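# Place the alphabetically first lettered box into the door tote

## Task

Find the box in the office whose top carries the letter earliest in the alphabet, and set only that box inside the tote next to the door so that no part of it sticks out past the tote's rim; nothing else may go in the tote, and the robot must neither topple nor finish leaning.

## Robot and tools

ROBOT. The machine is a Hello Robot Stretch 3 with a single arm. It has a two-wheeled base, a lift that rides up and down a mast, and an arm that telescopes out to the robot's RIGHT side. The base cannot slide sideways, so to shift the gripper along the robot's forward direction you drive the base. The base is 0.33 m long and 0.34 m wide with a rounded back, and it pivots about the point halfway between the drive wheels, 0.05 m behind the front edge. With the arm drawn in and the wrist folded, turning sweeps a circle of radius 0.28 m; an unfolded, level wrist reaches past that circle.

FRAMES. Base frame: origin on the floor between the drive wheels, x forward, y left, z up, metres. hand_pose is reported in it, at the point where the closed fingertips meet; with all wrist joints at zero that frame's x points up, y back along the arm toward the mast, z toward the robot's rear. Odometry frame: where the base frame was when the scene began. base_odometry counts wheel rotation only (slip looks like travel); heading is in rad, left positive, -3.142 to 3.142.

move. One call carries one action. Either give base and/or joints (optionally with speeds, pace, contact_limits), or give servos alone. Other arguments: cameras and blocking. Everything in an action starts together.
- base: an object with exactly one key. translate_m is a relative drive from the current position, metres, -3 to 3, forward positive. rotate_rad is a relative in-place turn, radians, -6.4 to 6.4, left (counterclockwise) positive. A base command is measured from the base position in the latest state report, or from wherever it is when the call lands if a move was still running.
- joints: one object keyed by joint name, each value an absolute target (a pose, not an offset). lift_m 0 to 1.1 m (tolerance 0.004); arm_m extension 0 to 0.52 m (0.004); wrist_yaw_rad -1.345 to 4.42 (0.02; 0 aims the gripper along the arm, positive swings it toward the front); wrist_pitch_rad -1.57 to 0.451 (0.05; 0 level, negative tips fingertips down); wrist_roll_rad -2.911 to 2.918 (0.02; 0 means fingers side by side and level); gripper_m -0.089 to 0.179 (0.004; larger is wider; fingertip gap is about 0.007 m under the value when nearly shut, 0.025 m under when fully open); head_pan_rad -3.953 to 1.73 (0.1; 0 forward, positive left, -1.57 looks along the arm); head_tilt_rad -1.53 to 0.419 (0.1; negative looks down).
- pace: "default" or "max". Top speeds default/max: translate_m 0.12/0.30 m/s, rotate_rad 0.76/1.90 rad/s, lift_m 0.11/0.15 m/s, arm_m 0.14/0.40 m/s. The base is capped at 0.10 m/s and 0.63 rad/s unless lift_m is under 0.30, arm_m under 0.03 and wrist_yaw_rad over 2.54.
- speeds: per-key top speed, no higher than the max figure.
- contact_limits: motor effort (per cent, 1 to 100) at which a motion halts, set only alongside that motion's own command. arm_m takes a number (negative sense when retracting). lift_m takes {"down": n} and/or {"up": n}, measured above normal free-motion effort; below about 12 it may trip with nothing touched; defaults are 32 to 47 down, 21 to 36 up. translate_m and rotate_rad only stop on contact if you give a limit; then each wheel halts on its own, which can swing the robot.
- servos: "reboot" re-energises any wrist or head servo that shut off.
- cameras: list from head_camera, nav_camera, wrist_camera, all; [] for none. Omitted means all for an empty move, none otherwise.
- blocking: true/omitted waits for all motion to settle; false returns within about 0.5 s while motion continues. A newer move overrides only the targets it names.
An empty move just reports state, images and the scene number. Unknown keys make a call invalid; out-of-range values get it refused. No action runs beyond 15 s; a move is cut at 14 s with time_out.

wait(seconds 0 to 10, cameras): lets time pass, returns state; ends early once moves settle. stop(cameras): brakes all your running motions; each braked one reports stopped and holds, perhaps still pressing. zoom_image(camera, region [x0,y0,x1,y1], max 504 by 504 px, origin top-left) enlarges the latest image of a camera that appeared in the newest result. finished_scene(scene: the current scene's number) ends the scene irreversibly; the goal must then hold without help.

RESULTS. joint_positions; joint_status and base_status (done, moving, off_target, stopped, contact_stop, time_out, torque_fault); the move line gives done or the worst status; pictures names images in order. motor_effort is per cent, positive toward higher values, peak in brackets (wrist pitch tops out near 45, roll near 72). on_its_own lists things you did not command (slack, held at target, out-of-range rest effort meaning a load or push). lidar_m: 12 distances in 30-degree sectors from the base origin, first straight ahead, going counterclockwise (4th left, 7th behind, 10th right), at 0.17 m height; - means nothing seen or closer than 0.15 m; glass is invisible. wrist_depth_mm (45 to 1000) and head_depth_mm (280 to 4000) are 7x7 median depth grids. turned_by_wheels and turned_by_imu give rotation since the last report; trust the IMU if they disagree by over 0.15 rad. base_tilt in degrees, forward and right positive, with a few degrees of bias. scene_time is elapsed clock. head_camera images arrive rotated: turn a quarter clockwise to right them; nav_camera a quarter counterclockwise.

CAUTIONS. If a call is refused or an unrequested stop occurs, the later robot calls in that same reply are skipped. After contact_stop the arm or lift goes limp until commanded again. Wrist and head never stop on contact; sustained strain trips a torque_fault needing a reboot. Before folding the wrist (wrist_yaw_rad to 3.0) or unfolding it, put lift_m in 0.32 to 0.95, wrist_pitch_rad at -0.4, roll near 0; folded, the lift may go down to 0.25. With yaw under -0.4 keep pitch at -0.5 or lower. To grasp, command gripper_m under the object's width; to release, at least 0.05 above it. Readings do not confirm a grasp; re-send if a heavy item slips. Avoid pushing hard with the gripper above about 0.45 m, or driving while snagged, since the robot can topple; pull away if tilt appears. Avoid drops, releasing moving items, slams and hard impacts. Loose items may occasionally get nudged. Thinking time lets the simulation run on.

Each tool is called after ">>>" as name([rows], argument=value, ...), one row to a line, values as JSON.

## Session

I'll start by looking at the current state and the camera images.

>>> move()

Scene clock: 0.00 s.
base_odometry: x=+0.000 y=+0.000 heading=+0.000
turned_by_wheels: +0.000
turned_by_imu: +0.000
base_tilt: forward=+1.0 right=-0.1
lidar_m: 0.80 1.67 1.61 1.34 1.00 0.97 1.01 1.40 1.53 1.06 0.79 0.77
head_depth_mm: 723 721 721 719 718 715 717 / 769 768 768 764 764 763 762 / 821 821 819 818 816 815 815 / 884 878 876 874 879 872 871 / 948 944 944 942 942 938 935 / 2044 2152 2141 2178 2210 2205 2170 / 1930 1918 1938 1945 1954 1974 1973
base_status: not commanded
joint_positions: lift_m=+0.444 arm_m=+0.002 wrist_yaw_rad=+3.097 wrist_pitch_rad=-0.467 wrist_roll_rad=+0.000 gripper_m=+0.037 head_pan_rad=+0.000 head_tilt_rad=-0.002
joint_status: not commanded
measured_speeds: all 0
motor_effort: left_wheel=-0.3 right_wheel=+1.7 lift_m=+27.5 arm_m=-9.1 wrist_yaw_rad=+0.9 wrist_pitch_rad=+2.5 wrist_roll_rad=+0.7 gripper_m=-0.2 head_pan_rad=+0.6 head_tilt_rad=+6.0
hand_pose: x=-0.0114 y=+0.0710 z=+0.4454 quat_wxyz=(+0.179, +0.691, +0.148, +0.684) (m; base frame)
wrist_depth_mm: - - 146 - - - - / - - 158 - - - - / - - 172 - - - - / - 920 190 - - - - / 809 785 204 798 813 819 789 / 676 667 128 638 654 695 687 / 581 593 283 580 571 592 588
pictures: head_camera (sideways), nav_camera (sideways), wrist_camera
Images, in order (width x height): head_camera 896x504, nav_camera 672x504, wrist_camera 644x364.

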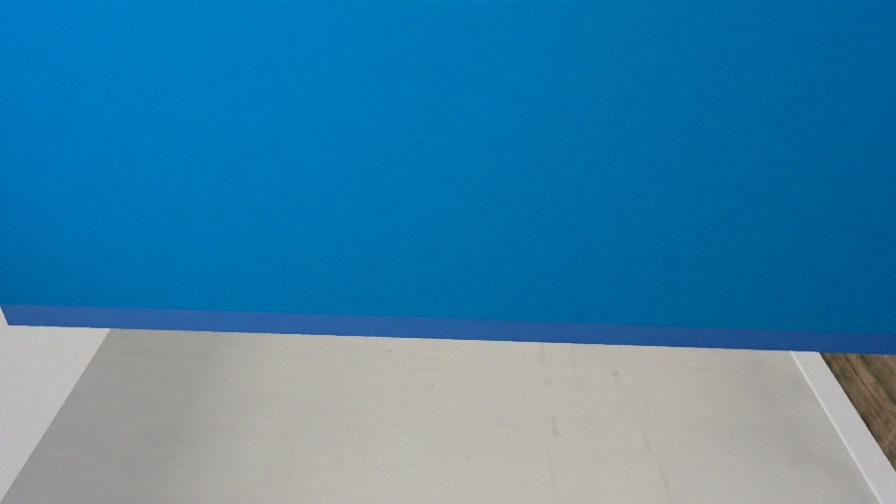

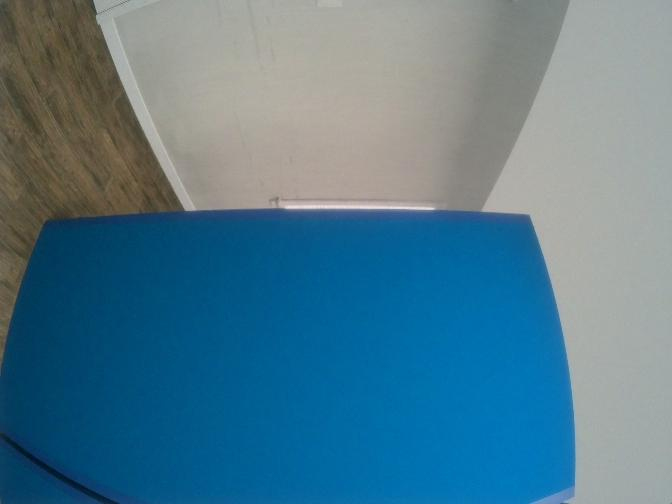

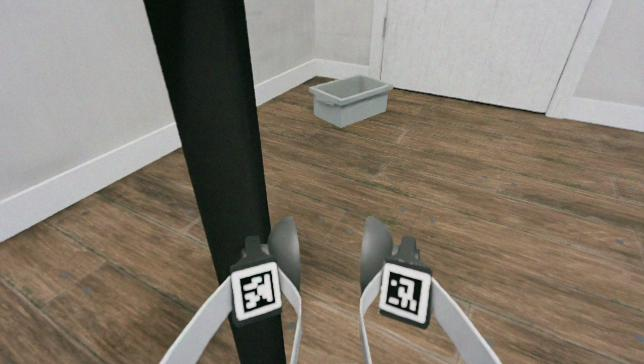

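>>> move(joints={"head_pan_rad": 1.6, "head_tilt_rad": -0.4}, cameras=["nav_camera", "head_camera"], pace="max")

>>> move(joints={"head_pan_rad": 0.5, "head_tilt_rad": -0.4}, cameras=["nav_camera"], pace="max")

>>> move(joints={"head_pan_rad": -0.8, "head_tilt_rad": -0.4}, cameras=["nav_camera"], pace="max")

>>> move(joints={"head_pan_rad": -1.8, "head_tilt_rad": -0.4}, cameras=["nav_camera"], pace="max")

>>> move(joints={"head_pan_rad": -2.9, "head_tilt_rad": -0.4}, cameras=["nav_camera"], pace="max")

>>> move(joints={"head_pan_rad": -3.9, "head_tilt_rad": -0.4}, cameras=["nav_camera"], pace="max")

Scene clock: 8.63 s.
move: done
base_odometry: x=+0.000 y=+0.000 heading=+0.000
turned_by_wheels: +0.000
turned_by_imu: +0.001
base_tilt: forward=+1.0 right=-0.1
lidar_m: 0.80 1.68 1.61 1.34 1.00 0.97 1.01 1.40 1.53 1.06 0.79 0.77
head_depth_mm: 1462 1531 1603 1704 1816 1792 1447 / 1556 1645 1744 1868 1960 1722 1434 / 1491 1628 1787 1935 2085 1698 1439 / 1336 1438 1537 1666 1829 1772 1437 / 1192 1284 1356 1468 1592 1649 1438 / 1094 1149 1224 1304 1395 1494 1443 / 997 1047 1094 1172 1256 1358 1429
base_status: not commanded
joint_positions: lift_m=+0.444 arm_m=+0.002 wrist_yaw_rad=+3.097 wrist_pitch_rad=-0.467 wrist_roll_rad=+0.000 gripper_m=+0.037 head_pan_rad=+1.635 head_tilt_rad=-0.399
joint_status: all done
measured_speeds: all 0
motor_effort: left_wheel=-0.4(0.6) right_wheel=+2.5(2.6) lift_m=+29.8(30.2) arm_m=-20.2(20.5) wrist_yaw_rad=+0.9(1.2) wrist_pitch_rad=+2.7(2.7) wrist_roll_rad=+0.8(0.9) gripper_m=+0.0(1.0) head_pan_rad=-1.6(5.0) head_tilt_rad=-1.2(5.7)
hand_pose: x=-0.0114 y=+0.0710 z=+0.4454 quat_wxyz=(+0.179, +0.691, +0.148, +0.684) (m; base frame)
wrist_depth_mm: - - 147 - - - - / - - 159 - - - - / - - 172 - - - - / - 940 190 - - - - / 804 785 205 799 787 807 810 / 678 677 128 636 663 682 683 / 585 605 283 582 576 585 586
pictures: head_camera (sideways), nav_camera (sideways)
Images, in order (width x height): head_camera 896x504, nav_camera 672x504.

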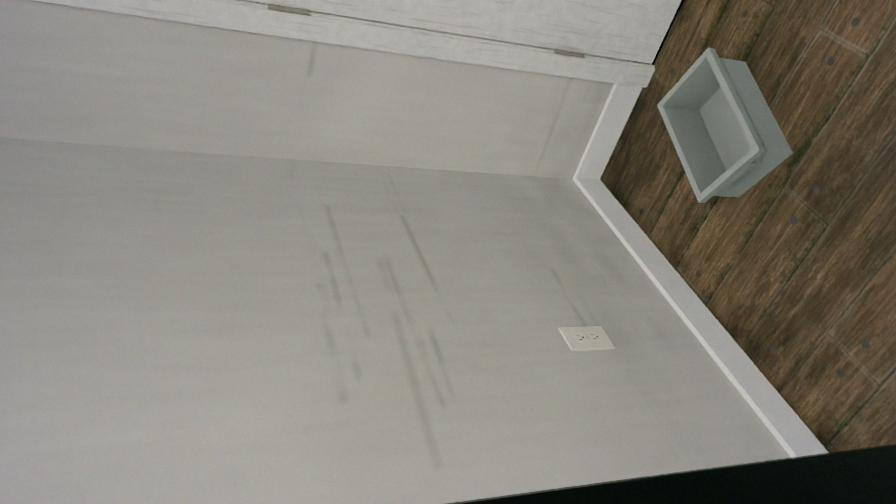

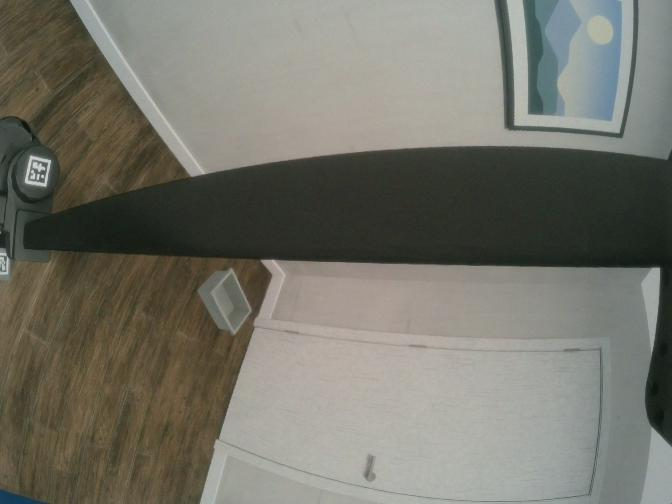

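Scene clock: 9.60 s.
move: done
base_odometry: x=+0.000 y=+0.000 heading=+0.000
turned_by_wheels: +0.000
turned_by_imu: +0.000
base_tilt: forward=+0.9 right=+0.0
lidar_m: 0.80 1.68 1.61 1.34 1.00 0.97 1.01 1.40 1.53 1.06 0.79 0.76
head_depth_mm: 1802 1976 2122 2331 2309 1622 1217 / 1711 1855 2020 2206 2306 1773 1449 / 1618 1768 1901 2035 2185 1778 1438 / 1563 1666 1796 1925 2096 1757 1447 / 1507 1585 1699 1836 1988 1754 1436 / 1422 1525 1601 1743 1886 1758 1443 / 1373 1458 1527 1650 1753 1767 1431
base_status: not commanded
joint_positions: lift_m=+0.444 arm_m=+0.002 wrist_yaw_rad=+3.097 wrist_pitch_rad=-0.467 wrist_roll_rad=+0.000 gripper_m=+0.037 head_pan_rad=+0.493 head_tilt_rad=-0.399
joint_status: all done
measured_speeds: all 0
motor_effort: left_wheel=-0.4(0.6) right_wheel=+2.0(2.7) lift_m=+30.4(30.8) arm_m=-20.5(20.7) wrist_yaw_rad=+1.0(1.4) wrist_pitch_rad=+2.5(2.8) wrist_roll_rad=+0.8(1.0) gripper_m=-0.1(1.2) head_pan_rad=-2.3(5.3) head_tilt_rad=-2.1(3.9)
hand_pose: x=-0.0114 y=+0.0710 z=+0.4454 quat_wxyz=(+0.179, +0.691, +0.148, +0.684) (m; base frame)
wrist_depth_mm: - - 146 - - - - / - - 158 - - - - / - - 172 - - - - / - 949 189 - - - - / 794 791 205 792 805 815 798 / 662 668 127 638 664 672 675 / 583 608 283 574 573 593 594
pictures: nav_camera (sideways)
Images, in order (width x height): nav_camera 672x504.

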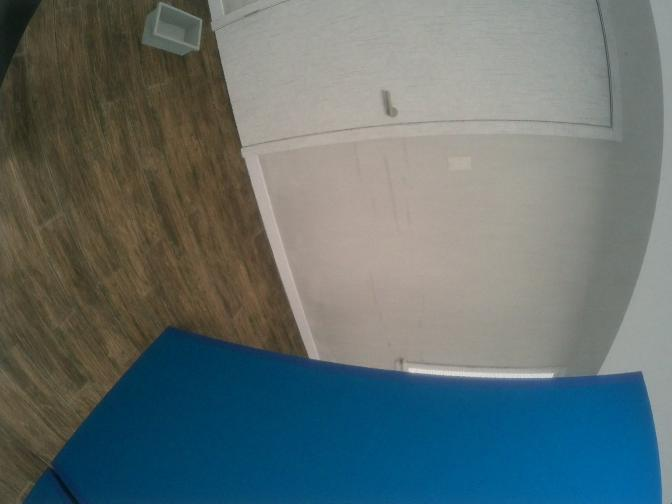

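Scene clock: 10.60 s.
move: done
base_odometry: x=+0.000 y=+0.000 heading=+0.000
turned_by_wheels: +0.000
turned_by_imu: +0.000
base_tilt: forward=+1.0 right=-0.1
lidar_m: 0.80 1.67 1.60 1.34 1.00 0.96 1.01 1.40 1.53 1.06 0.79 0.77
head_depth_mm: 688 738 798 869 953 1060 1177 / 674 722 777 847 929 1022 1134 / 665 716 771 837 912 997 1105 / 644 691 741 803 876 954 1058 / 634 675 724 781 852 932 1032 / 619 661 706 763 834 903 991 / 608 649 695 745 806 879 963
base_status: not commanded
joint_positions: lift_m=+0.444 arm_m=+0.002 wrist_yaw_rad=+3.097 wrist_pitch_rad=-0.467 wrist_roll_rad=+0.000 gripper_m=+0.037 head_pan_rad=-0.835 head_tilt_rad=-0.400
joint_status: all done
measured_speeds: all 0
motor_effort: left_wheel=-0.5(0.6) right_wheel=+2.0(2.8) lift_m=+30.6(30.9) arm_m=-20.5(20.6) wrist_yaw_rad=+0.4(1.2) wrist_pitch_rad=+2.3(2.8) wrist_roll_rad=+0.7(1.1) gripper_m=-0.3(1.0) head_pan_rad=+1.5(4.9) head_tilt_rad=-1.8(4.5)
hand_pose: x=-0.0114 y=+0.0710 z=+0.4454 quat_wxyz=(+0.179, +0.691, +0.148, +0.684) (m; base frame)
wrist_depth_mm: - - 146 - - - - / - - 159 - - - - / - - 173 - - - - / - 924 190 - - - - / 785 790 205 780 801 784 794 / 676 664 127 628 650 676 678 / 587 605 285 587 575 587 582
pictures: nav_camera (sideways)
Images, in order (width x height): nav_camera 672x504.

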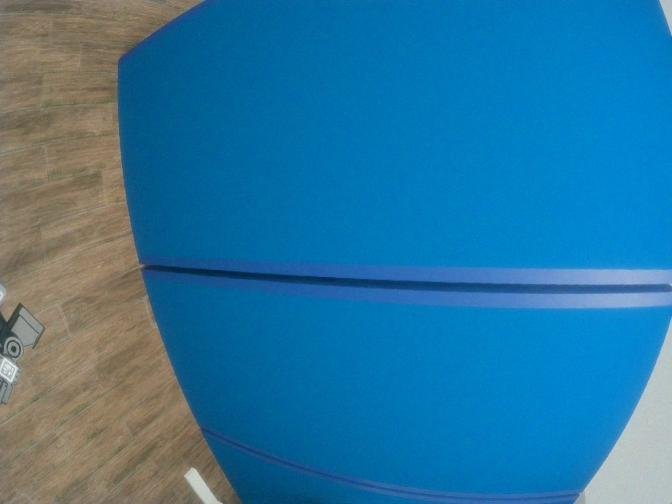

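Scene clock: 11.50 s.
move: done
base_odometry: x=+0.000 y=+0.000 heading=+0.000
turned_by_wheels: +0.000
turned_by_imu: +0.000
base_tilt: forward=+0.9 right=-0.2
lidar_m: 0.80 1.67 1.60 1.34 1.00 0.96 1.01 1.40 1.53 1.06 0.79 0.76
head_depth_mm: 1783 1891 1770 2110 2231 1784 1448 / 1828 1948 1697 1908 2180 1767 1445 / 1891 2017 1758 2317 2214 1777 1441 / 1908 2025 1942 2235 2209 1766 1439 / 1566 1655 1681 1862 2035 1757 1438 / 1296 1367 1429 1510 1600 1640 1431 / 1114 1157 1213 1263 1321 1395 1404
base_status: not commanded
joint_positions: lift_m=+0.444 arm_m=+0.002 wrist_yaw_rad=+3.097 wrist_pitch_rad=-0.467 wrist_roll_rad=+0.000 gripper_m=+0.037 head_pan_rad=-1.840 head_tilt_rad=-0.400
joint_status: all done
measured_speeds: all 0
motor_effort: left_wheel=-0.4(0.6) right_wheel=+2.0(2.6) lift_m=+30.5(30.7) arm_m=-20.3(20.8) wrist_yaw_rad=+0.8(1.2) wrist_pitch_rad=+2.6(2.7) wrist_roll_rad=+0.8(1.1) gripper_m=-0.1(1.2) head_pan_rad=+0.1(4.5) head_tilt_rad=-2.0(3.3)
hand_pose: x=-0.0114 y=+0.0710 z=+0.4454 quat_wxyz=(+0.179, +0.691, +0.148, +0.684) (m; base frame)
wrist_depth_mm: - - 147 - - - - / - - 158 - - - - / - - 172 - - - - / - 953 189 - - - - / 808 805 205 794 791 789 784 / 679 689 127 640 670 684 683 / 585 605 283 588 575 584 579
pictures: nav_camera (sideways)
Images, in order (width x height): nav_camera 672x504.

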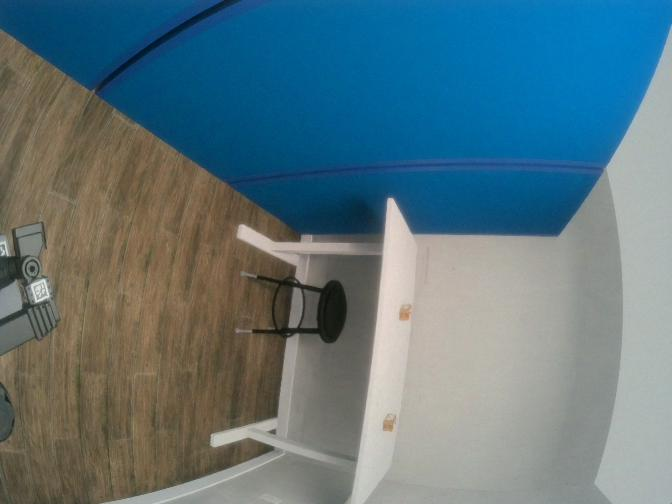

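Scene clock: 12.43 s.
move: done
base_odometry: x=+0.000 y=+0.000 heading=+0.000
turned_by_wheels: +0.000
turned_by_imu: +0.000
base_tilt: forward=+1.0 right=-0.1
lidar_m: 0.80 1.68 1.60 1.34 1.00 0.97 1.01 1.40 1.53 1.06 0.79 0.76
head_depth_mm: 932 979 1026 1086 1157 1229 1294 / 1006 1063 1123 1189 1255 1362 1385 / 1093 1161 1231 1316 1410 1522 1443 / 1197 1270 1368 1469 1575 1657 1442 / 1327 1415 1544 1671 1829 1752 1427 / 1480 1613 1732 1933 2080 1760 1435 / 1688 1856 1912 2244 2181 1747 1433
base_status: not commanded
joint_positions: lift_m=+0.444 arm_m=+0.002 wrist_yaw_rad=+3.097 wrist_pitch_rad=-0.467 wrist_roll_rad=+0.000 gripper_m=+0.037 head_pan_rad=-2.944 head_tilt_rad=-0.400
joint_status: all done
measured_speeds: all 0
motor_effort: left_wheel=-0.3(0.6) right_wheel=+1.8(2.7) lift_m=+30.4(30.7) arm_m=-20.4(20.6) wrist_yaw_rad=+0.5(1.1) wrist_pitch_rad=+2.2(2.8) wrist_roll_rad=+0.9(1.1) gripper_m=-0.1(1.0) head_pan_rad=+2.2(4.3) head_tilt_rad=-1.9(4.5)
hand_pose: x=-0.0114 y=+0.0710 z=+0.4454 quat_wxyz=(+0.179, +0.691, +0.148, +0.684) (m; base frame)
wrist_depth_mm: - - 146 - - - - / - - 158 - - - - / - - 172 - - - - / - 929 190 - - - - / 800 792 205 797 788 782 785 / 676 675 128 649 658 665 686 / 587 594 283 588 573 583 591
pictures: nav_camera (sideways)
Images, in order (width x height): nav_camera 672x504.

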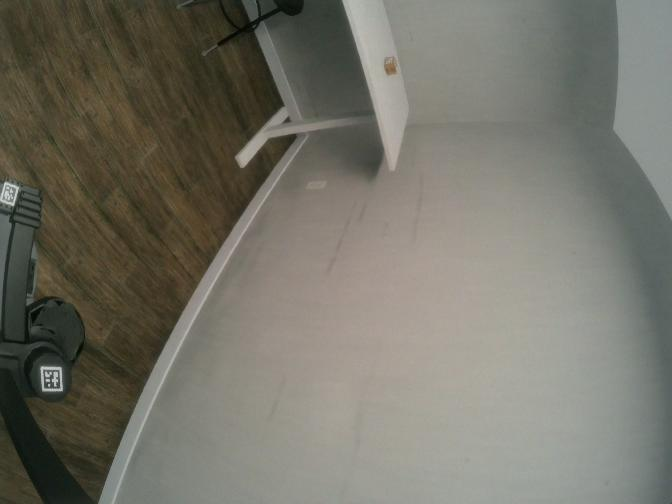

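Scene clock: 13.33 s.
move: done
base_odometry: x=+0.000 y=+0.000 heading=+0.000
turned_by_wheels: +0.000
turned_by_imu: +0.000
base_tilt: forward=+0.8 right=-0.3
lidar_m: 0.80 1.67 1.60 1.34 1.00 0.97 1.01 1.40 1.53 1.06 0.79 0.76
head_depth_mm: - - - - - - - / 861 918 980 - - - - / 846 911 972 1058 1151 1270 1369 / 833 891 957 1035 1126 1239 1353 / 815 872 939 1014 1099 1201 1338 / 805 855 917 995 1070 1180 1288 / 793 847 902 969 1056 1141 1253
base_status: not commanded
joint_positions: lift_m=+0.444 arm_m=+0.002 wrist_yaw_rad=+3.097 wrist_pitch_rad=-0.467 wrist_roll_rad=+0.000 gripper_m=+0.037 head_pan_rad=-3.944 head_tilt_rad=-0.400
joint_status: all done
measured_speeds: all 0
motor_effort: left_wheel=-0.5(0.7) right_wheel=+2.2(2.5) lift_m=+30.4(30.5) arm_m=-20.0(20.5) wrist_yaw_rad=+1.5(1.5) wrist_pitch_rad=+2.3(2.7) wrist_roll_rad=+0.8(1.1) gripper_m=-0.6(1.4) head_pan_rad=+1.6(5.0) head_tilt_rad=-2.5(3.4)
hand_pose: x=-0.0114 y=+0.0710 z=+0.4454 quat_wxyz=(+0.179, +0.691, +0.148, +0.684) (m; base frame)
wrist_depth_mm: - - 146 - - - - / - - 158 - - - - / - - 173 - - - - / - 911 190 - - - - / 799 799 204 817 795 803 799 / 676 684 128 633 656 675 693 / 587 616 283 582 574 590 586
pictures: nav_camera (sideways)
Images, in order (width x height): nav_camera 672x504.

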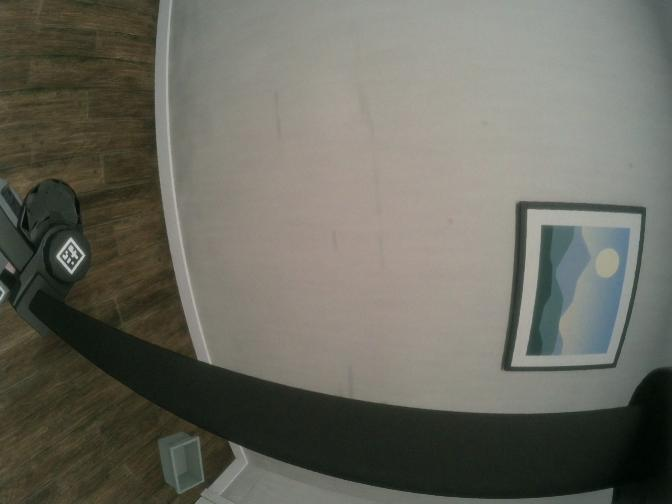

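>>> move(joints={"head_pan_rad": -2.15, "head_tilt_rad": -0.25}, cameras=["head_camera", "nav_camera"], pace="max")

Scene clock: 24.37 s.
move: done
base_odometry: x=+0.000 y=+0.000 heading=+0.000
turned_by_wheels: +0.000
turned_by_imu: +0.001
base_tilt: forward=+1.1 right=-0.1
lidar_m: 0.80 1.67 1.60 1.34 1.00 0.97 1.01 1.40 1.53 1.06 0.79 0.76
head_depth_mm: 1855 1943 2030 1642 2219 2130 1677 / 1874 1964 2055 1777 2284 2142 1663 / 1873 1954 2042 1753 2275 2136 1650 / 1902 1963 2058 1735 2045 2020 1643 / 1894 1976 2082 1914 2253 2021 1651 / 1914 2003 2119 1810 2282 1941 1637 / 1916 1968 1991 1854 2071 2004 1643
base_status: not commanded
joint_positions: lift_m=+0.444 arm_m=+0.002 wrist_yaw_rad=+3.097 wrist_pitch_rad=-0.467 wrist_roll_rad=+0.000 gripper_m=+0.037 head_pan_rad=-2.109 head_tilt_rad=-0.253
joint_status: all done
measured_speeds: all 0
motor_effort: left_wheel=-0.5(0.6) right_wheel=+2.2(2.7) lift_m=+30.2(30.4) arm_m=-20.0(20.2) wrist_yaw_rad=+0.5(1.5) wrist_pitch_rad=+2.6(2.9) wrist_roll_rad=+0.9(1.1) gripper_m=-0.3(1.0) head_pan_rad=-0.8(4.5) head_tilt_rad=+5.1(6.7)
hand_pose: x=-0.0114 y=+0.0710 z=+0.4454 quat_wxyz=(+0.179, +0.691, +0.148, +0.684) (m; base frame)
wrist_depth_mm: - - 147 - - - - / - - 158 - - - - / - - 172 - - - - / - 933 190 - - - - / 788 792 205 802 789 794 800 / 669 677 128 637 648 675 681 / 580 605 282 584 565 586 587
pictures: head_camera (sideways), nav_camera (sideways)
Images, in order (width x height): head_camera 896x504, nav_camera 672x504.

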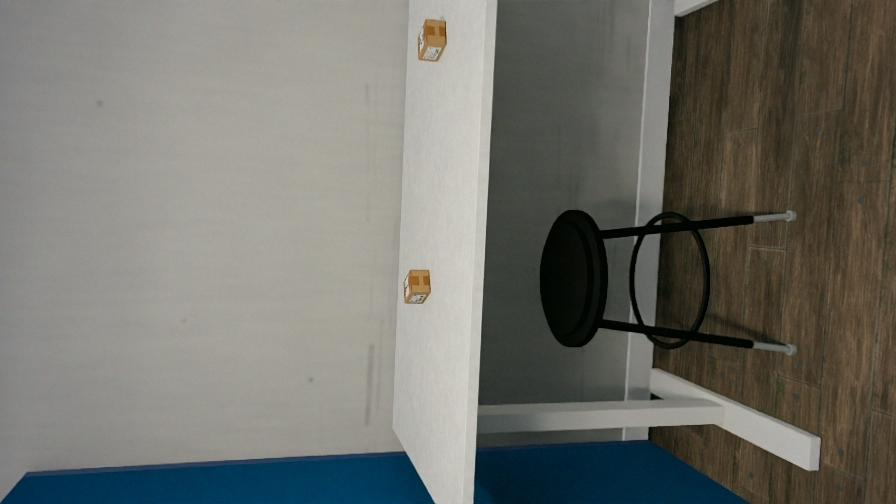

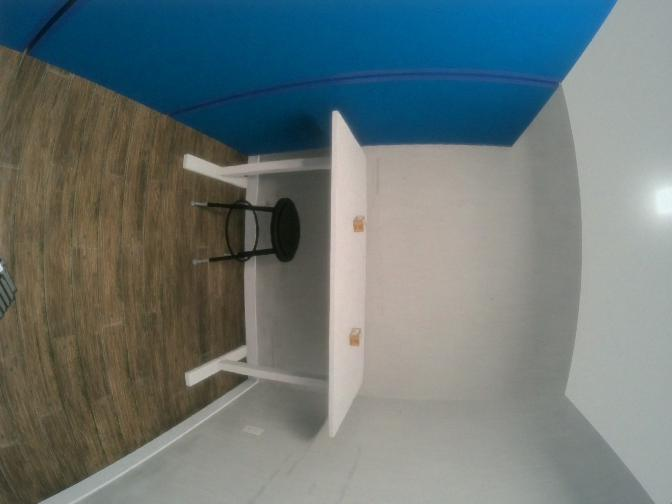

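>>> zoom_image(camera="head_camera", region=[395, 260, 445, 310])

>>> zoom_image(camera="head_camera", region=[405, 10, 465, 70])

Scaled by 10.080 from the camera's 896x504 image, which has a finer 1280x720 frame.

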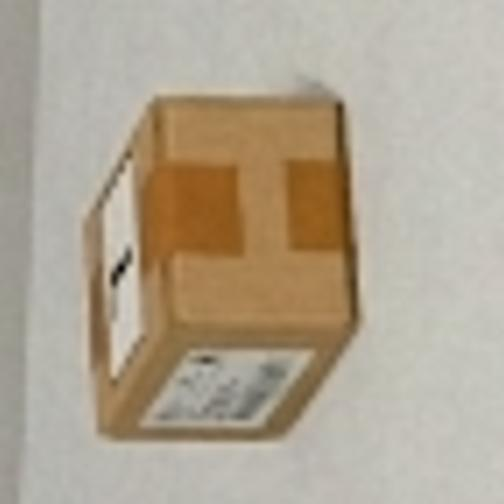

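Scaled by 8.400 from the camera's 896x504 image, which has a finer 1280x720 frame.

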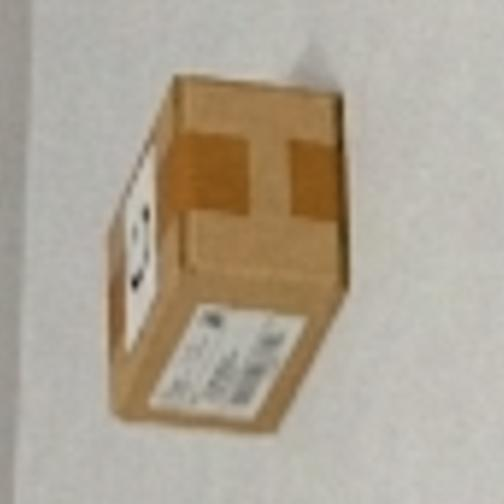

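>>> move(base={"rotate_rad": 1.047}, joints={"lift_m": 0.28, "head_pan_rad": -1.57, "head_tilt_rad": -0.3}, cameras=["nav_camera"])

Scene clock: 85.40 s.
move: done
base_odometry: x=+0.000 y=+0.000 heading=+1.046
turned_by_wheels: +1.046
turned_by_imu: +1.043
base_tilt: forward=+0.9 right=-0.3
lidar_m: 1.60 1.36 1.00 0.97 1.01 1.39 1.54 1.07 0.79 0.77 0.80 1.68
head_depth_mm: 634 665 699 739 785 835 903 / 637 670 706 749 791 841 899 / 644 676 714 754 797 850 912 / 646 678 721 761 810 865 918 / 649 687 722 766 816 866 931 / 656 692 728 774 821 874 944 / 661 697 736 780 832 886 954
base_status: done
joint_positions: lift_m=+0.280 arm_m=+0.002 wrist_yaw_rad=+3.097 wrist_pitch_rad=-0.468 wrist_roll_rad=+0.000 gripper_m=+0.037 head_pan_rad=-1.563 head_tilt_rad=-0.299
joint_status: all done
measured_speeds: all 0
motor_effort: left_wheel=-10.6(14.9) right_wheel=+12.0(14.2) lift_m=+21.1(26.1) arm_m=-20.1(20.8) wrist_yaw_rad=+1.2(1.5) wrist_pitch_rad=+2.5(2.9) wrist_roll_rad=+0.7(1.1) gripper_m=-0.4(1.5) head_pan_rad=-3.8(5.1) head_tilt_rad=-1.6(4.6)
hand_pose: x=-0.0114 y=+0.0709 z=+0.2816 quat_wxyz=(+0.180, +0.691, +0.149, +0.684) (m; base frame)
wrist_depth_mm: - - 143 - - - - / - 158 157 - - - - / 892 851 173 908 908 915 904 / 707 691 189 702 706 706 702 / 581 580 205 570 579 570 573 / 490 485 127 280 470 488 488 / 267 266 252 261 268 420 420
pictures: nav_camera (sideways)
Images, in order (width x height): nav_camera 672x504.

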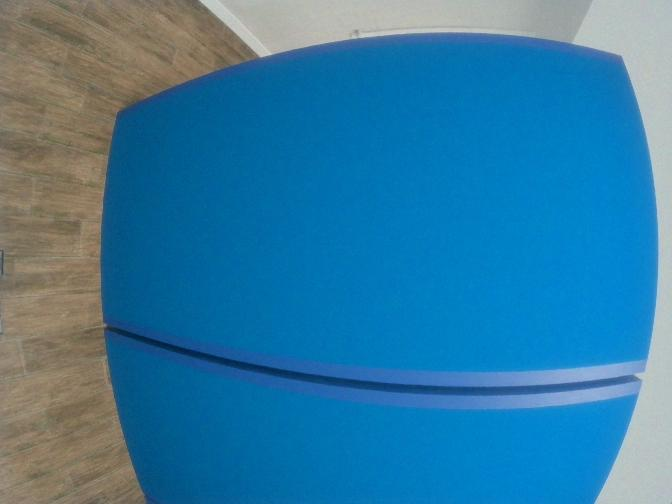

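>>> move(base={"translate_m": 0.95}, joints={"head_pan_rad": -1.57, "head_tilt_rad": -0.3}, pace="max", cameras=["nav_camera", "head_camera"])

Scene clock: 93.07 s.
move: done
base_odometry: x=+0.476 y=+0.822 heading=+1.047
turned_by_wheels: +0.000
turned_by_imu: +0.000
base_tilt: forward=+1.2 right=-0.2
lidar_m: 0.66 0.69 0.98 0.95 0.99 1.37 2.48 1.09 0.83 1.14 0.96 0.69
head_depth_mm: 3311 3409 2935 1146 1113 1075 1052 / 3307 3539 3701 3868 2745 2017 1536 / 3360 3555 3662 3842 2712 1991 1568 / 3343 3514 3776 3879 2693 1973 1571 / 3311 3517 3721 3722 2700 1975 1554 / 2250 2329 2398 2491 2427 1973 1561 / 1687 1735 1768 1810 1845 1834 1566
base_status: done
joint_positions: lift_m=+0.280 arm_m=+0.002 wrist_yaw_rad=+3.097 wrist_pitch_rad=-0.468 wrist_roll_rad=+0.000 gripper_m=+0.037 head_pan_rad=-1.570 head_tilt_rad=-0.300
joint_status: all done
measured_speeds: all 0
motor_effort: left_wheel=+5.2(12.1) right_wheel=+0.4(20.5) lift_m=+26.5(26.5) arm_m=-18.1(19.6) wrist_yaw_rad=+1.1(1.5) wrist_pitch_rad=+2.3(3.0) wrist_roll_rad=+0.7(1.1) gripper_m=+0.4(1.3) head_pan_rad=-2.4(4.7) head_tilt_rad=-1.7(2.4)
hand_pose: x=-0.0114 y=+0.0709 z=+0.2816 quat_wxyz=(+0.180, +0.691, +0.149, +0.684) (m; base frame)
wrist_depth_mm: - - 143 - - - - / - 155 156 - - - - / 890 870 172 910 936 974 814 / 702 708 190 696 - - 676 / 578 578 206 575 571 577 581 / 490 486 128 282 473 487 489 / 267 266 254 259 266 420 422
pictures: head_camera (sideways), nav_camera (sideways)
Images, in order (width x height): head_camera 896x504, nav_camera 672x504.

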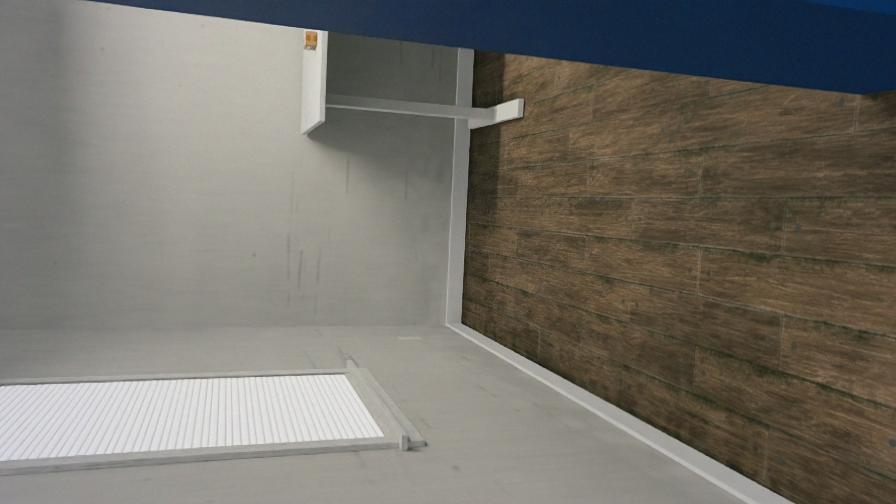

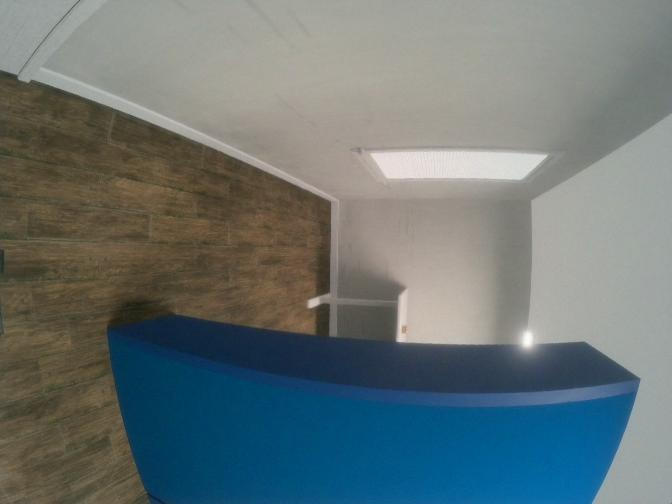

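>>> move(base={"translate_m": 0.13}, pace="max")

>>> move(base={"rotate_rad": -1.571}, joints={"head_pan_rad": 0.0, "head_tilt_rad": -0.3}, pace="max")

>>> move(base={"translate_m": 1.0}, joints={"head_pan_rad": -1.0, "head_tilt_rad": -0.3}, pace="max", cameras=["nav_camera", "head_camera"])

Scene clock: 111.07 s.
move: done
base_odometry: x=+0.541 y=+0.935 heading=+1.046
turned_by_wheels: +0.000
turned_by_imu: +0.001
base_tilt: forward=+0.9 right=-0.1
lidar_m: 0.53 0.56 0.76 0.95 0.99 1.37 2.61 1.09 0.88 2.07 0.78 0.55
head_depth_mm: 3292 3456 3614 3771 2719 2015 1499 / 3290 3494 3663 3847 2744 1990 1572 / 3330 3542 3717 3939 2702 1987 1565 / 3373 3509 3742 3903 2670 1975 1585 / 2842 2944 3078 3269 2703 1999 1567 / 1855 1881 1931 2039 2089 1899 1568 / 1389 1405 1434 1477 1502 1540 1465
base_status: done
joint_positions: lift_m=+0.280 arm_m=+0.002 wrist_yaw_rad=+3.097 wrist_pitch_rad=-0.468 wrist_roll_rad=+0.000 gripper_m=+0.037 head_pan_rad=-1.570 head_tilt_rad=-0.300
joint_status: not commanded
measured_speeds: all 0
motor_effort: left_wheel=-3.3(12.7) right_wheel=+11.4(14.4) lift_m=+29.4(29.8) arm_m=-16.5(17.5) wrist_yaw_rad=+0.6(1.4) wrist_pitch_rad=+2.5(3.0) wrist_roll_rad=+1.1(1.1) gripper_m=-1.2(1.2) head_pan_rad=-2.4(4.3) head_tilt_rad=-1.1(2.2)
hand_pose: x=-0.0114 y=+0.0709 z=+0.2816 quat_wxyz=(+0.180, +0.691, +0.149, +0.684) (m; base frame)
wrist_depth_mm: - - 142 - - - 558 / - - 156 - - - 600 / 899 862 173 838 - 856 649 / 708 702 190 704 - 719 651 / 575 581 206 583 553 584 574 / 485 486 127 281 474 486 484 / 265 267 254 259 267 424 420

Scene clock: 113.17 s.
move: done
base_odometry: x=+0.541 y=+0.935 heading=-0.524
turned_by_wheels: -1.571
turned_by_imu: -1.564
base_tilt: forward=+1.1 right=-0.1
lidar_m: 1.95 0.77 0.55 0.53 0.56 0.77 0.95 0.99 1.39 2.60 1.07 0.88
head_depth_mm: 3291 3414 3536 3735 2725 2021 1573 / 3299 3515 3696 3772 2717 1994 1568 / 3333 3503 3695 3773 2748 1988 1576 / 3412 3516 3779 3947 2701 2001 1562 / 2412 2557 2665 2828 2513 1973 1548 / 1682 1752 1781 1872 1901 1828 1570 / 1291 1317 1342 1381 1414 1458 1460
base_status: done
joint_positions: lift_m=+0.280 arm_m=+0.002 wrist_yaw_rad=+3.097 wrist_pitch_rad=-0.468 wrist_roll_rad=+0.000 gripper_m=+0.037 head_pan_rad=+0.014 head_tilt_rad=-0.300
joint_status: all done
measured_speeds: translate_m=+0.000 rotate_rad=+0.000 lift_m=+0.000 arm_m=+0.000 wrist_yaw_rad=+0.000 wrist_pitch_rad=+0.000 wrist_roll_rad=+0.000 head_pan_rad=-0.024 head_tilt_rad=+0.000
motor_effort: left_wheel=+9.8(18.0) right_wheel=-8.5(15.1) lift_m=+29.9(30.7) arm_m=-19.8(20.6) wrist_yaw_rad=+0.6(1.4) wrist_pitch_rad=+2.4(3.0) wrist_roll_rad=+0.6(1.1) gripper_m=+0.1(1.1) head_pan_rad=-3.2(5.2) head_tilt_rad=-1.5(5.7)
hand_pose: x=-0.0114 y=+0.0709 z=+0.2816 quat_wxyz=(+0.180, +0.691, +0.149, +0.684) (m; base frame)
wrist_depth_mm: - - 143 - - - - / - - 156 - 567 - - / 611 - 172 - 602 - - / 673 665 189 666 658 683 679 / 582 570 205 570 571 576 570 / 488 486 127 283 472 485 485 / 266 267 252 260 266 421 418

Scene clock: 117.87 s.
move: done
base_odometry: x=+1.407 y=+0.434 heading=-0.524
turned_by_wheels: +0.000
turned_by_imu: -0.001
base_tilt: forward=+1.0 right=+0.0
lidar_m: 1.87 0.73 0.54 0.53 0.55 0.77 1.95 2.03 0.45 0.43 0.45 2.43
head_depth_mm: 365 380 396 413 433 456 477 / 391 405 423 444 467 493 519 / 3435 3555 3602 3765 2612 1923 1490 / 3615 3846 - - 2711 1995 1580 / 3546 3728 3966 - 2646 1974 1577 / 3266 3405 3533 3710 2688 1958 1569 / 2965 3073 3182 3318 2643 1973 1563
base_status: done
joint_positions: lift_m=+0.280 arm_m=+0.002 wrist_yaw_rad=+3.097 wrist_pitch_rad=-0.468 wrist_roll_rad=+0.000 gripper_m=+0.037 head_pan_rad=-1.001 head_tilt_rad=-0.300
joint_status: all done
measured_speeds: all 0
motor_effort: left_wheel=+9.4(20.7) right_wheel=-5.5(7.1) lift_m=+27.9(29.9) arm_m=-17.9(20.3) wrist_yaw_rad=+0.6(1.4) wrist_pitch_rad=+2.7(3.0) wrist_roll_rad=+0.9(1.1) gripper_m=-0.3(1.3) head_pan_rad=+3.1(4.7) head_tilt_rad=-0.7(4.6)
hand_pose: x=-0.0114 y=+0.0709 z=+0.2816 quat_wxyz=(+0.180, +0.691, +0.149, +0.684) (m; base frame)
wrist_depth_mm: - - 143 - - - - / - - 155 - - - - / - - 171 - - - - / - - 189 631 671 670 673 / 579 576 205 578 574 575 576 / 487 483 128 283 473 485 487 / 267 266 254 261 267 422 422
pictures: head_camera (sideways), nav_camera (sideways)
Images, in order (width x height): head_camera 896x504, nav_camera 672x504.

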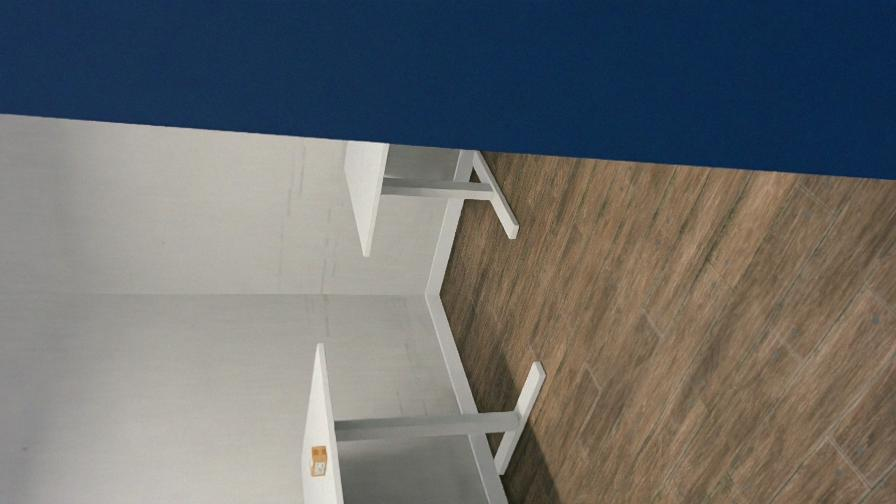

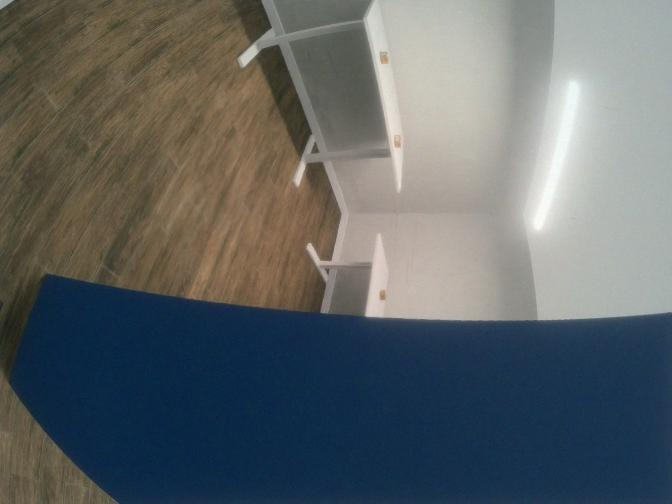

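>>> move(base={"translate_m": 0.8}, joints={"head_pan_rad": -1.0, "head_tilt_rad": -0.25}, pace="max", cameras=["nav_camera", "head_camera"])

Scene clock: 126.30 s.
move: done
base_odometry: x=+2.099 y=+0.034 heading=-0.524
turned_by_wheels: +0.000
turned_by_imu: +0.000
base_tilt: forward=+1.0 right=-0.1
lidar_m: 1.81 0.70 0.52 0.51 0.53 0.74 2.12 0.72 1.44 2.36 2.43 1.69
head_depth_mm: 3034 3166 3200 3325 2994 2163 1658 / 3274 3310 3465 3573 3045 2172 1663 / 3290 3491 3621 3857 2986 2160 1666 / 2922 3028 3151 3377 2816 2113 1655 / 2575 2763 2789 2836 2740 2126 1660 / 2357 2432 2510 2567 2685 2128 1655 / 2160 2236 2266 1921 2502 2072 1642
base_status: done
joint_positions: lift_m=+0.280 arm_m=+0.002 wrist_yaw_rad=+3.097 wrist_pitch_rad=-0.468 wrist_roll_rad=+0.000 gripper_m=+0.037 head_pan_rad=-1.000 head_tilt_rad=-0.250
joint_status: all done
measured_speeds: all 0
motor_effort: left_wheel=+7.9(19.8) right_wheel=+0.6(7.1) lift_m=+25.4(27.2) arm_m=-15.0(16.9) wrist_yaw_rad=+0.8(1.4) wrist_pitch_rad=+2.7(3.1) wrist_roll_rad=+1.0(1.1) gripper_m=-0.1(1.3) head_pan_rad=+2.6(5.6) head_tilt_rad=+4.3(5.6)
hand_pose: x=-0.0114 y=+0.0709 z=+0.2816 quat_wxyz=(+0.180, +0.691, +0.149, +0.684) (m; base frame)
wrist_depth_mm: - - 143 - - - - / - - 155 - - - - / - - 171 - - - - / - - 190 - - - - / 574 578 204 565 586 571 568 / 484 486 128 281 470 489 491 / 267 266 251 260 268 422 426
pictures: head_camera (sideways), nav_camera (sideways)
Images, in order (width x height): head_camera 896x504, nav_camera 672x504.

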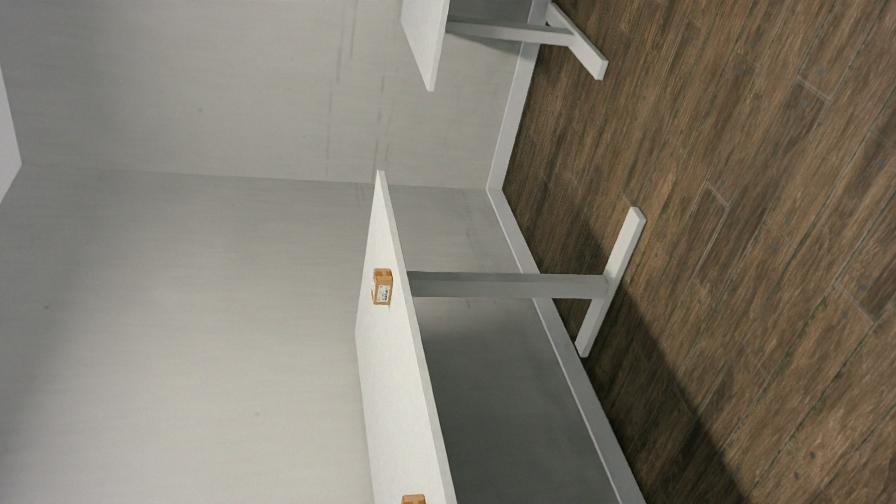

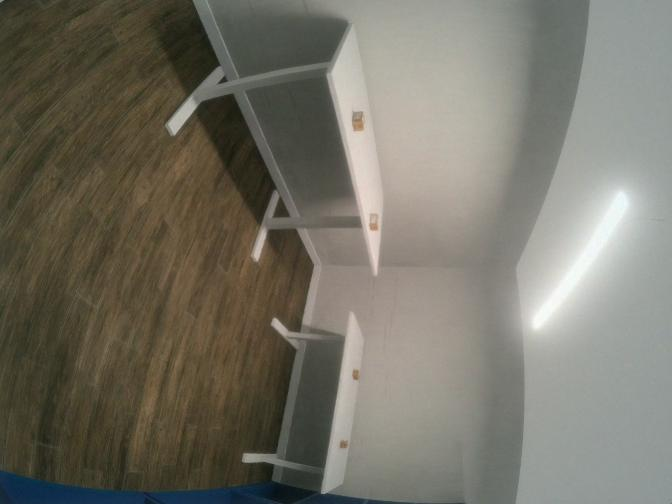

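>>> move(joints={"head_pan_rad": -0.7, "head_tilt_rad": -0.25}, pace="max", cameras=["head_camera"])

Scene clock: 128.97 s.
move: done
base_odometry: x=+2.099 y=+0.034 heading=-0.524
turned_by_wheels: +0.000
turned_by_imu: +0.000
base_tilt: forward=+1.0 right=-0.2
lidar_m: 1.80 0.71 0.52 0.51 0.53 0.74 2.11 0.72 1.44 2.36 2.43 1.69
head_depth_mm: 2635 2850 3025 3201 3083 2177 1659 / 2453 2590 2813 2881 2719 2156 1670 / 2293 2394 2574 2668 2763 2137 1671 / 2172 2248 2352 2444 2644 2116 1660 / 2030 2111 2222 1985 2436 2112 1640 / 1897 1998 2072 1703 2235 1963 1650 / 1807 1875 1985 2017 2132 2101 1654
base_status: not commanded
joint_positions: lift_m=+0.280 arm_m=+0.002 wrist_yaw_rad=+3.097 wrist_pitch_rad=-0.468 wrist_roll_rad=+0.000 gripper_m=+0.037 head_pan_rad=-0.692 head_tilt_rad=-0.250
joint_status: all done
measured_speeds: all 0
motor_effort: left_wheel=+8.0(8.1) right_wheel=+0.2(0.6) lift_m=+24.5(24.8) arm_m=-13.8(14.3) wrist_yaw_rad=+0.7(1.1) wrist_pitch_rad=+2.5(2.9) wrist_roll_rad=+0.7(1.0) gripper_m=-0.1(1.0) head_pan_rad=+2.1(4.8) head_tilt_rad=+4.1(5.0)
hand_pose: x=-0.0114 y=+0.0709 z=+0.2816 quat_wxyz=(+0.180, +0.691, +0.149, +0.684) (m; base frame)
wrist_depth_mm: - - 143 - - - - / - - 155 - - - - / - - 172 - - - - / - - 189 - - - - / 575 572 204 566 574 570 572 / 491 485 127 283 470 488 488 / 266 266 252 258 268 418 421
pictures: head_camera (sideways)
Images, in order (width x height): head_camera 896x504.

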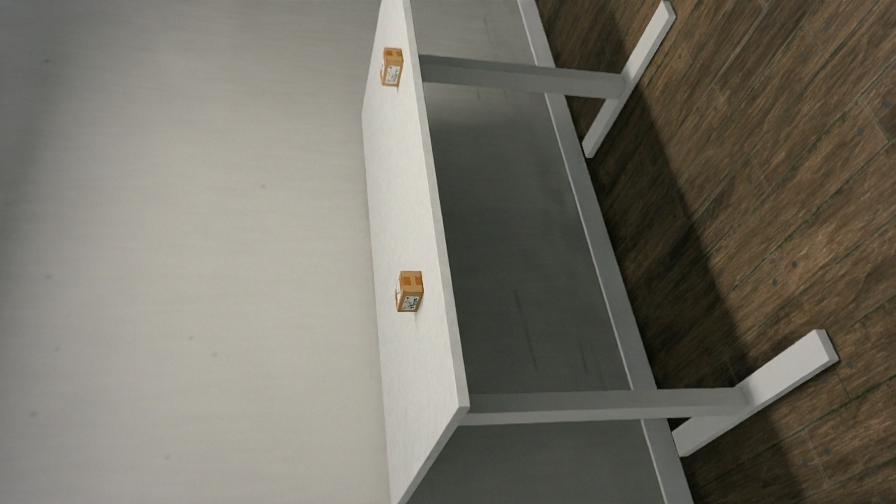

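>>> zoom_image(camera="head_camera", region=[385, 262, 435, 320])

Scaled by 8.690 from the camera's 896x504 image, which has a finer 1280x720 frame.

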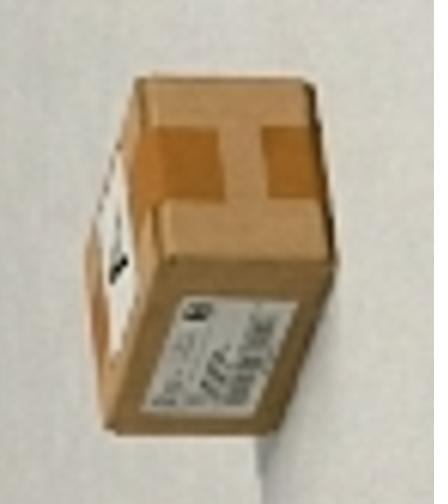

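>>> move(base={"rotate_rad": -1.13}, pace="max")

>>> move(base={"translate_m": 1.6}, joints={"head_pan_rad": 0.8, "head_tilt_rad": -0.35}, pace="max", cameras=["nav_camera", "head_camera"])

Scene clock: 148.70 s.
move: done
base_odometry: x=+2.099 y=+0.034 heading=-1.653
turned_by_wheels: -1.130
turned_by_imu: -1.124
base_tilt: forward=+1.0 right=-0.1
lidar_m: 2.44 1.69 2.02 0.76 0.54 0.51 0.52 0.69 1.59 0.71 1.36 2.33
head_depth_mm: 1225 1270 1335 1380 1493 1330 1535 / 1872 2118 2225 1483 1502 1586 1597 / 2162 2160 2252 2381 2453 2130 1666 / 2896 3040 3194 3359 2986 2142 1657 / 2901 2975 3157 3219 2970 2115 1655 / 2869 2953 3074 3243 2969 2104 1654 / 2816 2890 3087 3216 2917 2090 1640
base_status: done
joint_positions: lift_m=+0.280 arm_m=+0.002 wrist_yaw_rad=+3.097 wrist_pitch_rad=-0.468 wrist_roll_rad=+0.000 gripper_m=+0.037 head_pan_rad=-0.700 head_tilt_rad=-0.250
joint_status: not commanded
measured_speeds: all 0
motor_effort: left_wheel=+10.1(17.1) right_wheel=-7.9(15.8) lift_m=+22.5(23.3) arm_m=-20.6(20.6) wrist_yaw_rad=+0.6(1.4) wrist_pitch_rad=+2.5(3.0) wrist_roll_rad=+0.8(0.9) gripper_m=-0.5(1.0) head_pan_rad=-2.5(4.1) head_tilt_rad=+4.4(5.6)
hand_pose: x=-0.0114 y=+0.0709 z=+0.2816 quat_wxyz=(+0.180, +0.691, +0.149, +0.684) (m; base frame)
wrist_depth_mm: - - 143 - - - - / - - 155 - - - - / - - 172 907 903 915 908 / - - 189 706 690 707 718 / 487 553 205 569 584 577 574 / 467 484 127 284 470 490 483 / 266 265 253 261 266 418 421

Scene clock: 155.43 s.
move: done
base_odometry: x=+1.968 y=-1.560 heading=-1.653
turned_by_wheels: +0.000
turned_by_imu: -0.001
base_tilt: forward=+1.0 right=-0.2
lidar_m: 1.89 0.94 1.29 1.11 1.13 1.91 1.97 1.58 1.28 1.55 1.71 1.40
head_depth_mm: 1205 1289 1386 1023 685 1755 1512 / 1185 1260 1344 1021 683 1083 1214 / 1148 1228 1313 1015 677 1669 1467 / 1133 1208 1280 1008 606 1606 1509 / 1109 1176 1255 998 643 1556 1504 / 1080 1149 1219 990 672 564 1484 / 1060 1125 1193 991 669 563 1493
base_status: done
joint_positions: lift_m=+0.280 arm_m=+0.002 wrist_yaw_rad=+3.097 wrist_pitch_rad=-0.468 wrist_roll_rad=+0.000 gripper_m=+0.037 head_pan_rad=+0.800 head_tilt_rad=-0.350
joint_status: all done
measured_speeds: all 0
motor_effort: left_wheel=+10.2(20.5) right_wheel=-3.5(8.8) lift_m=+23.6(23.7) arm_m=-18.1(20.5) wrist_yaw_rad=+0.6(1.4) wrist_pitch_rad=+2.6(3.0) wrist_roll_rad=+0.8(1.2) gripper_m=+0.0(1.5) head_pan_rad=-3.6(5.3) head_tilt_rad=-1.9(3.6)
hand_pose: x=-0.0114 y=+0.0709 z=+0.2816 quat_wxyz=(+0.180, +0.691, +0.149, +0.684) (m; base frame)
wrist_depth_mm: - - 146 - - - - / - - 158 - - - - / 909 849 173 898 907 920 893 / 705 706 189 706 705 706 702 / 573 580 204 573 575 582 568 / 485 485 128 281 467 485 486 / 265 264 252 258 265 417 419
pictures: head_camera (sideways), nav_camera (sideways)
Images, in order (width x height): head_camera 896x504, nav_camera 672x504.

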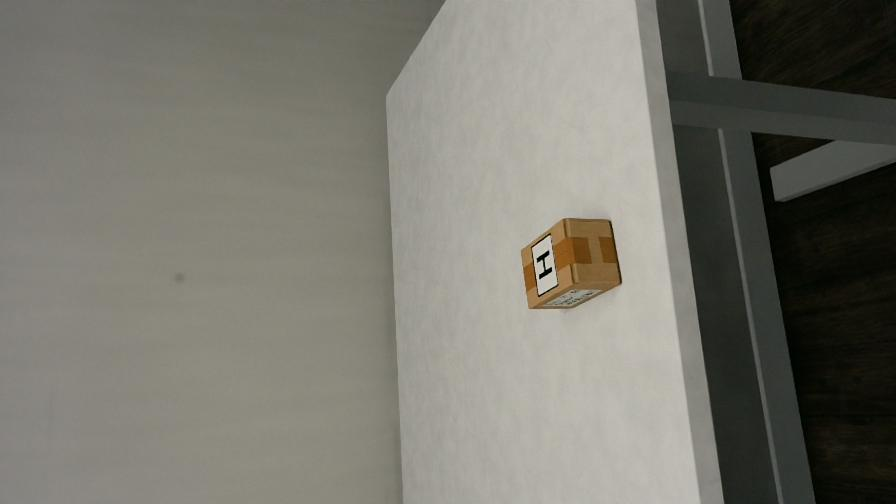

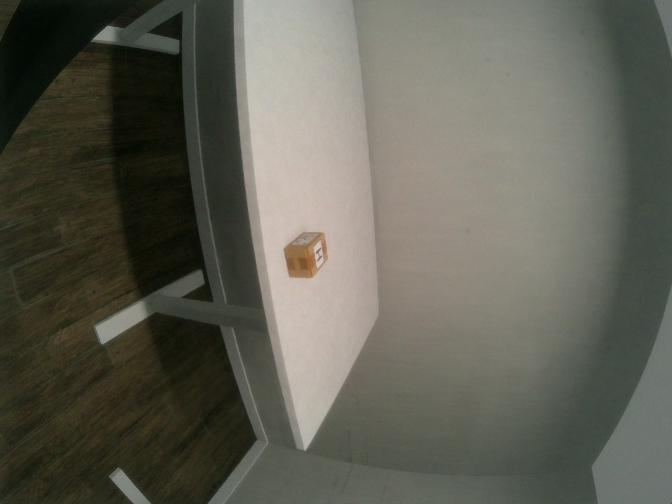

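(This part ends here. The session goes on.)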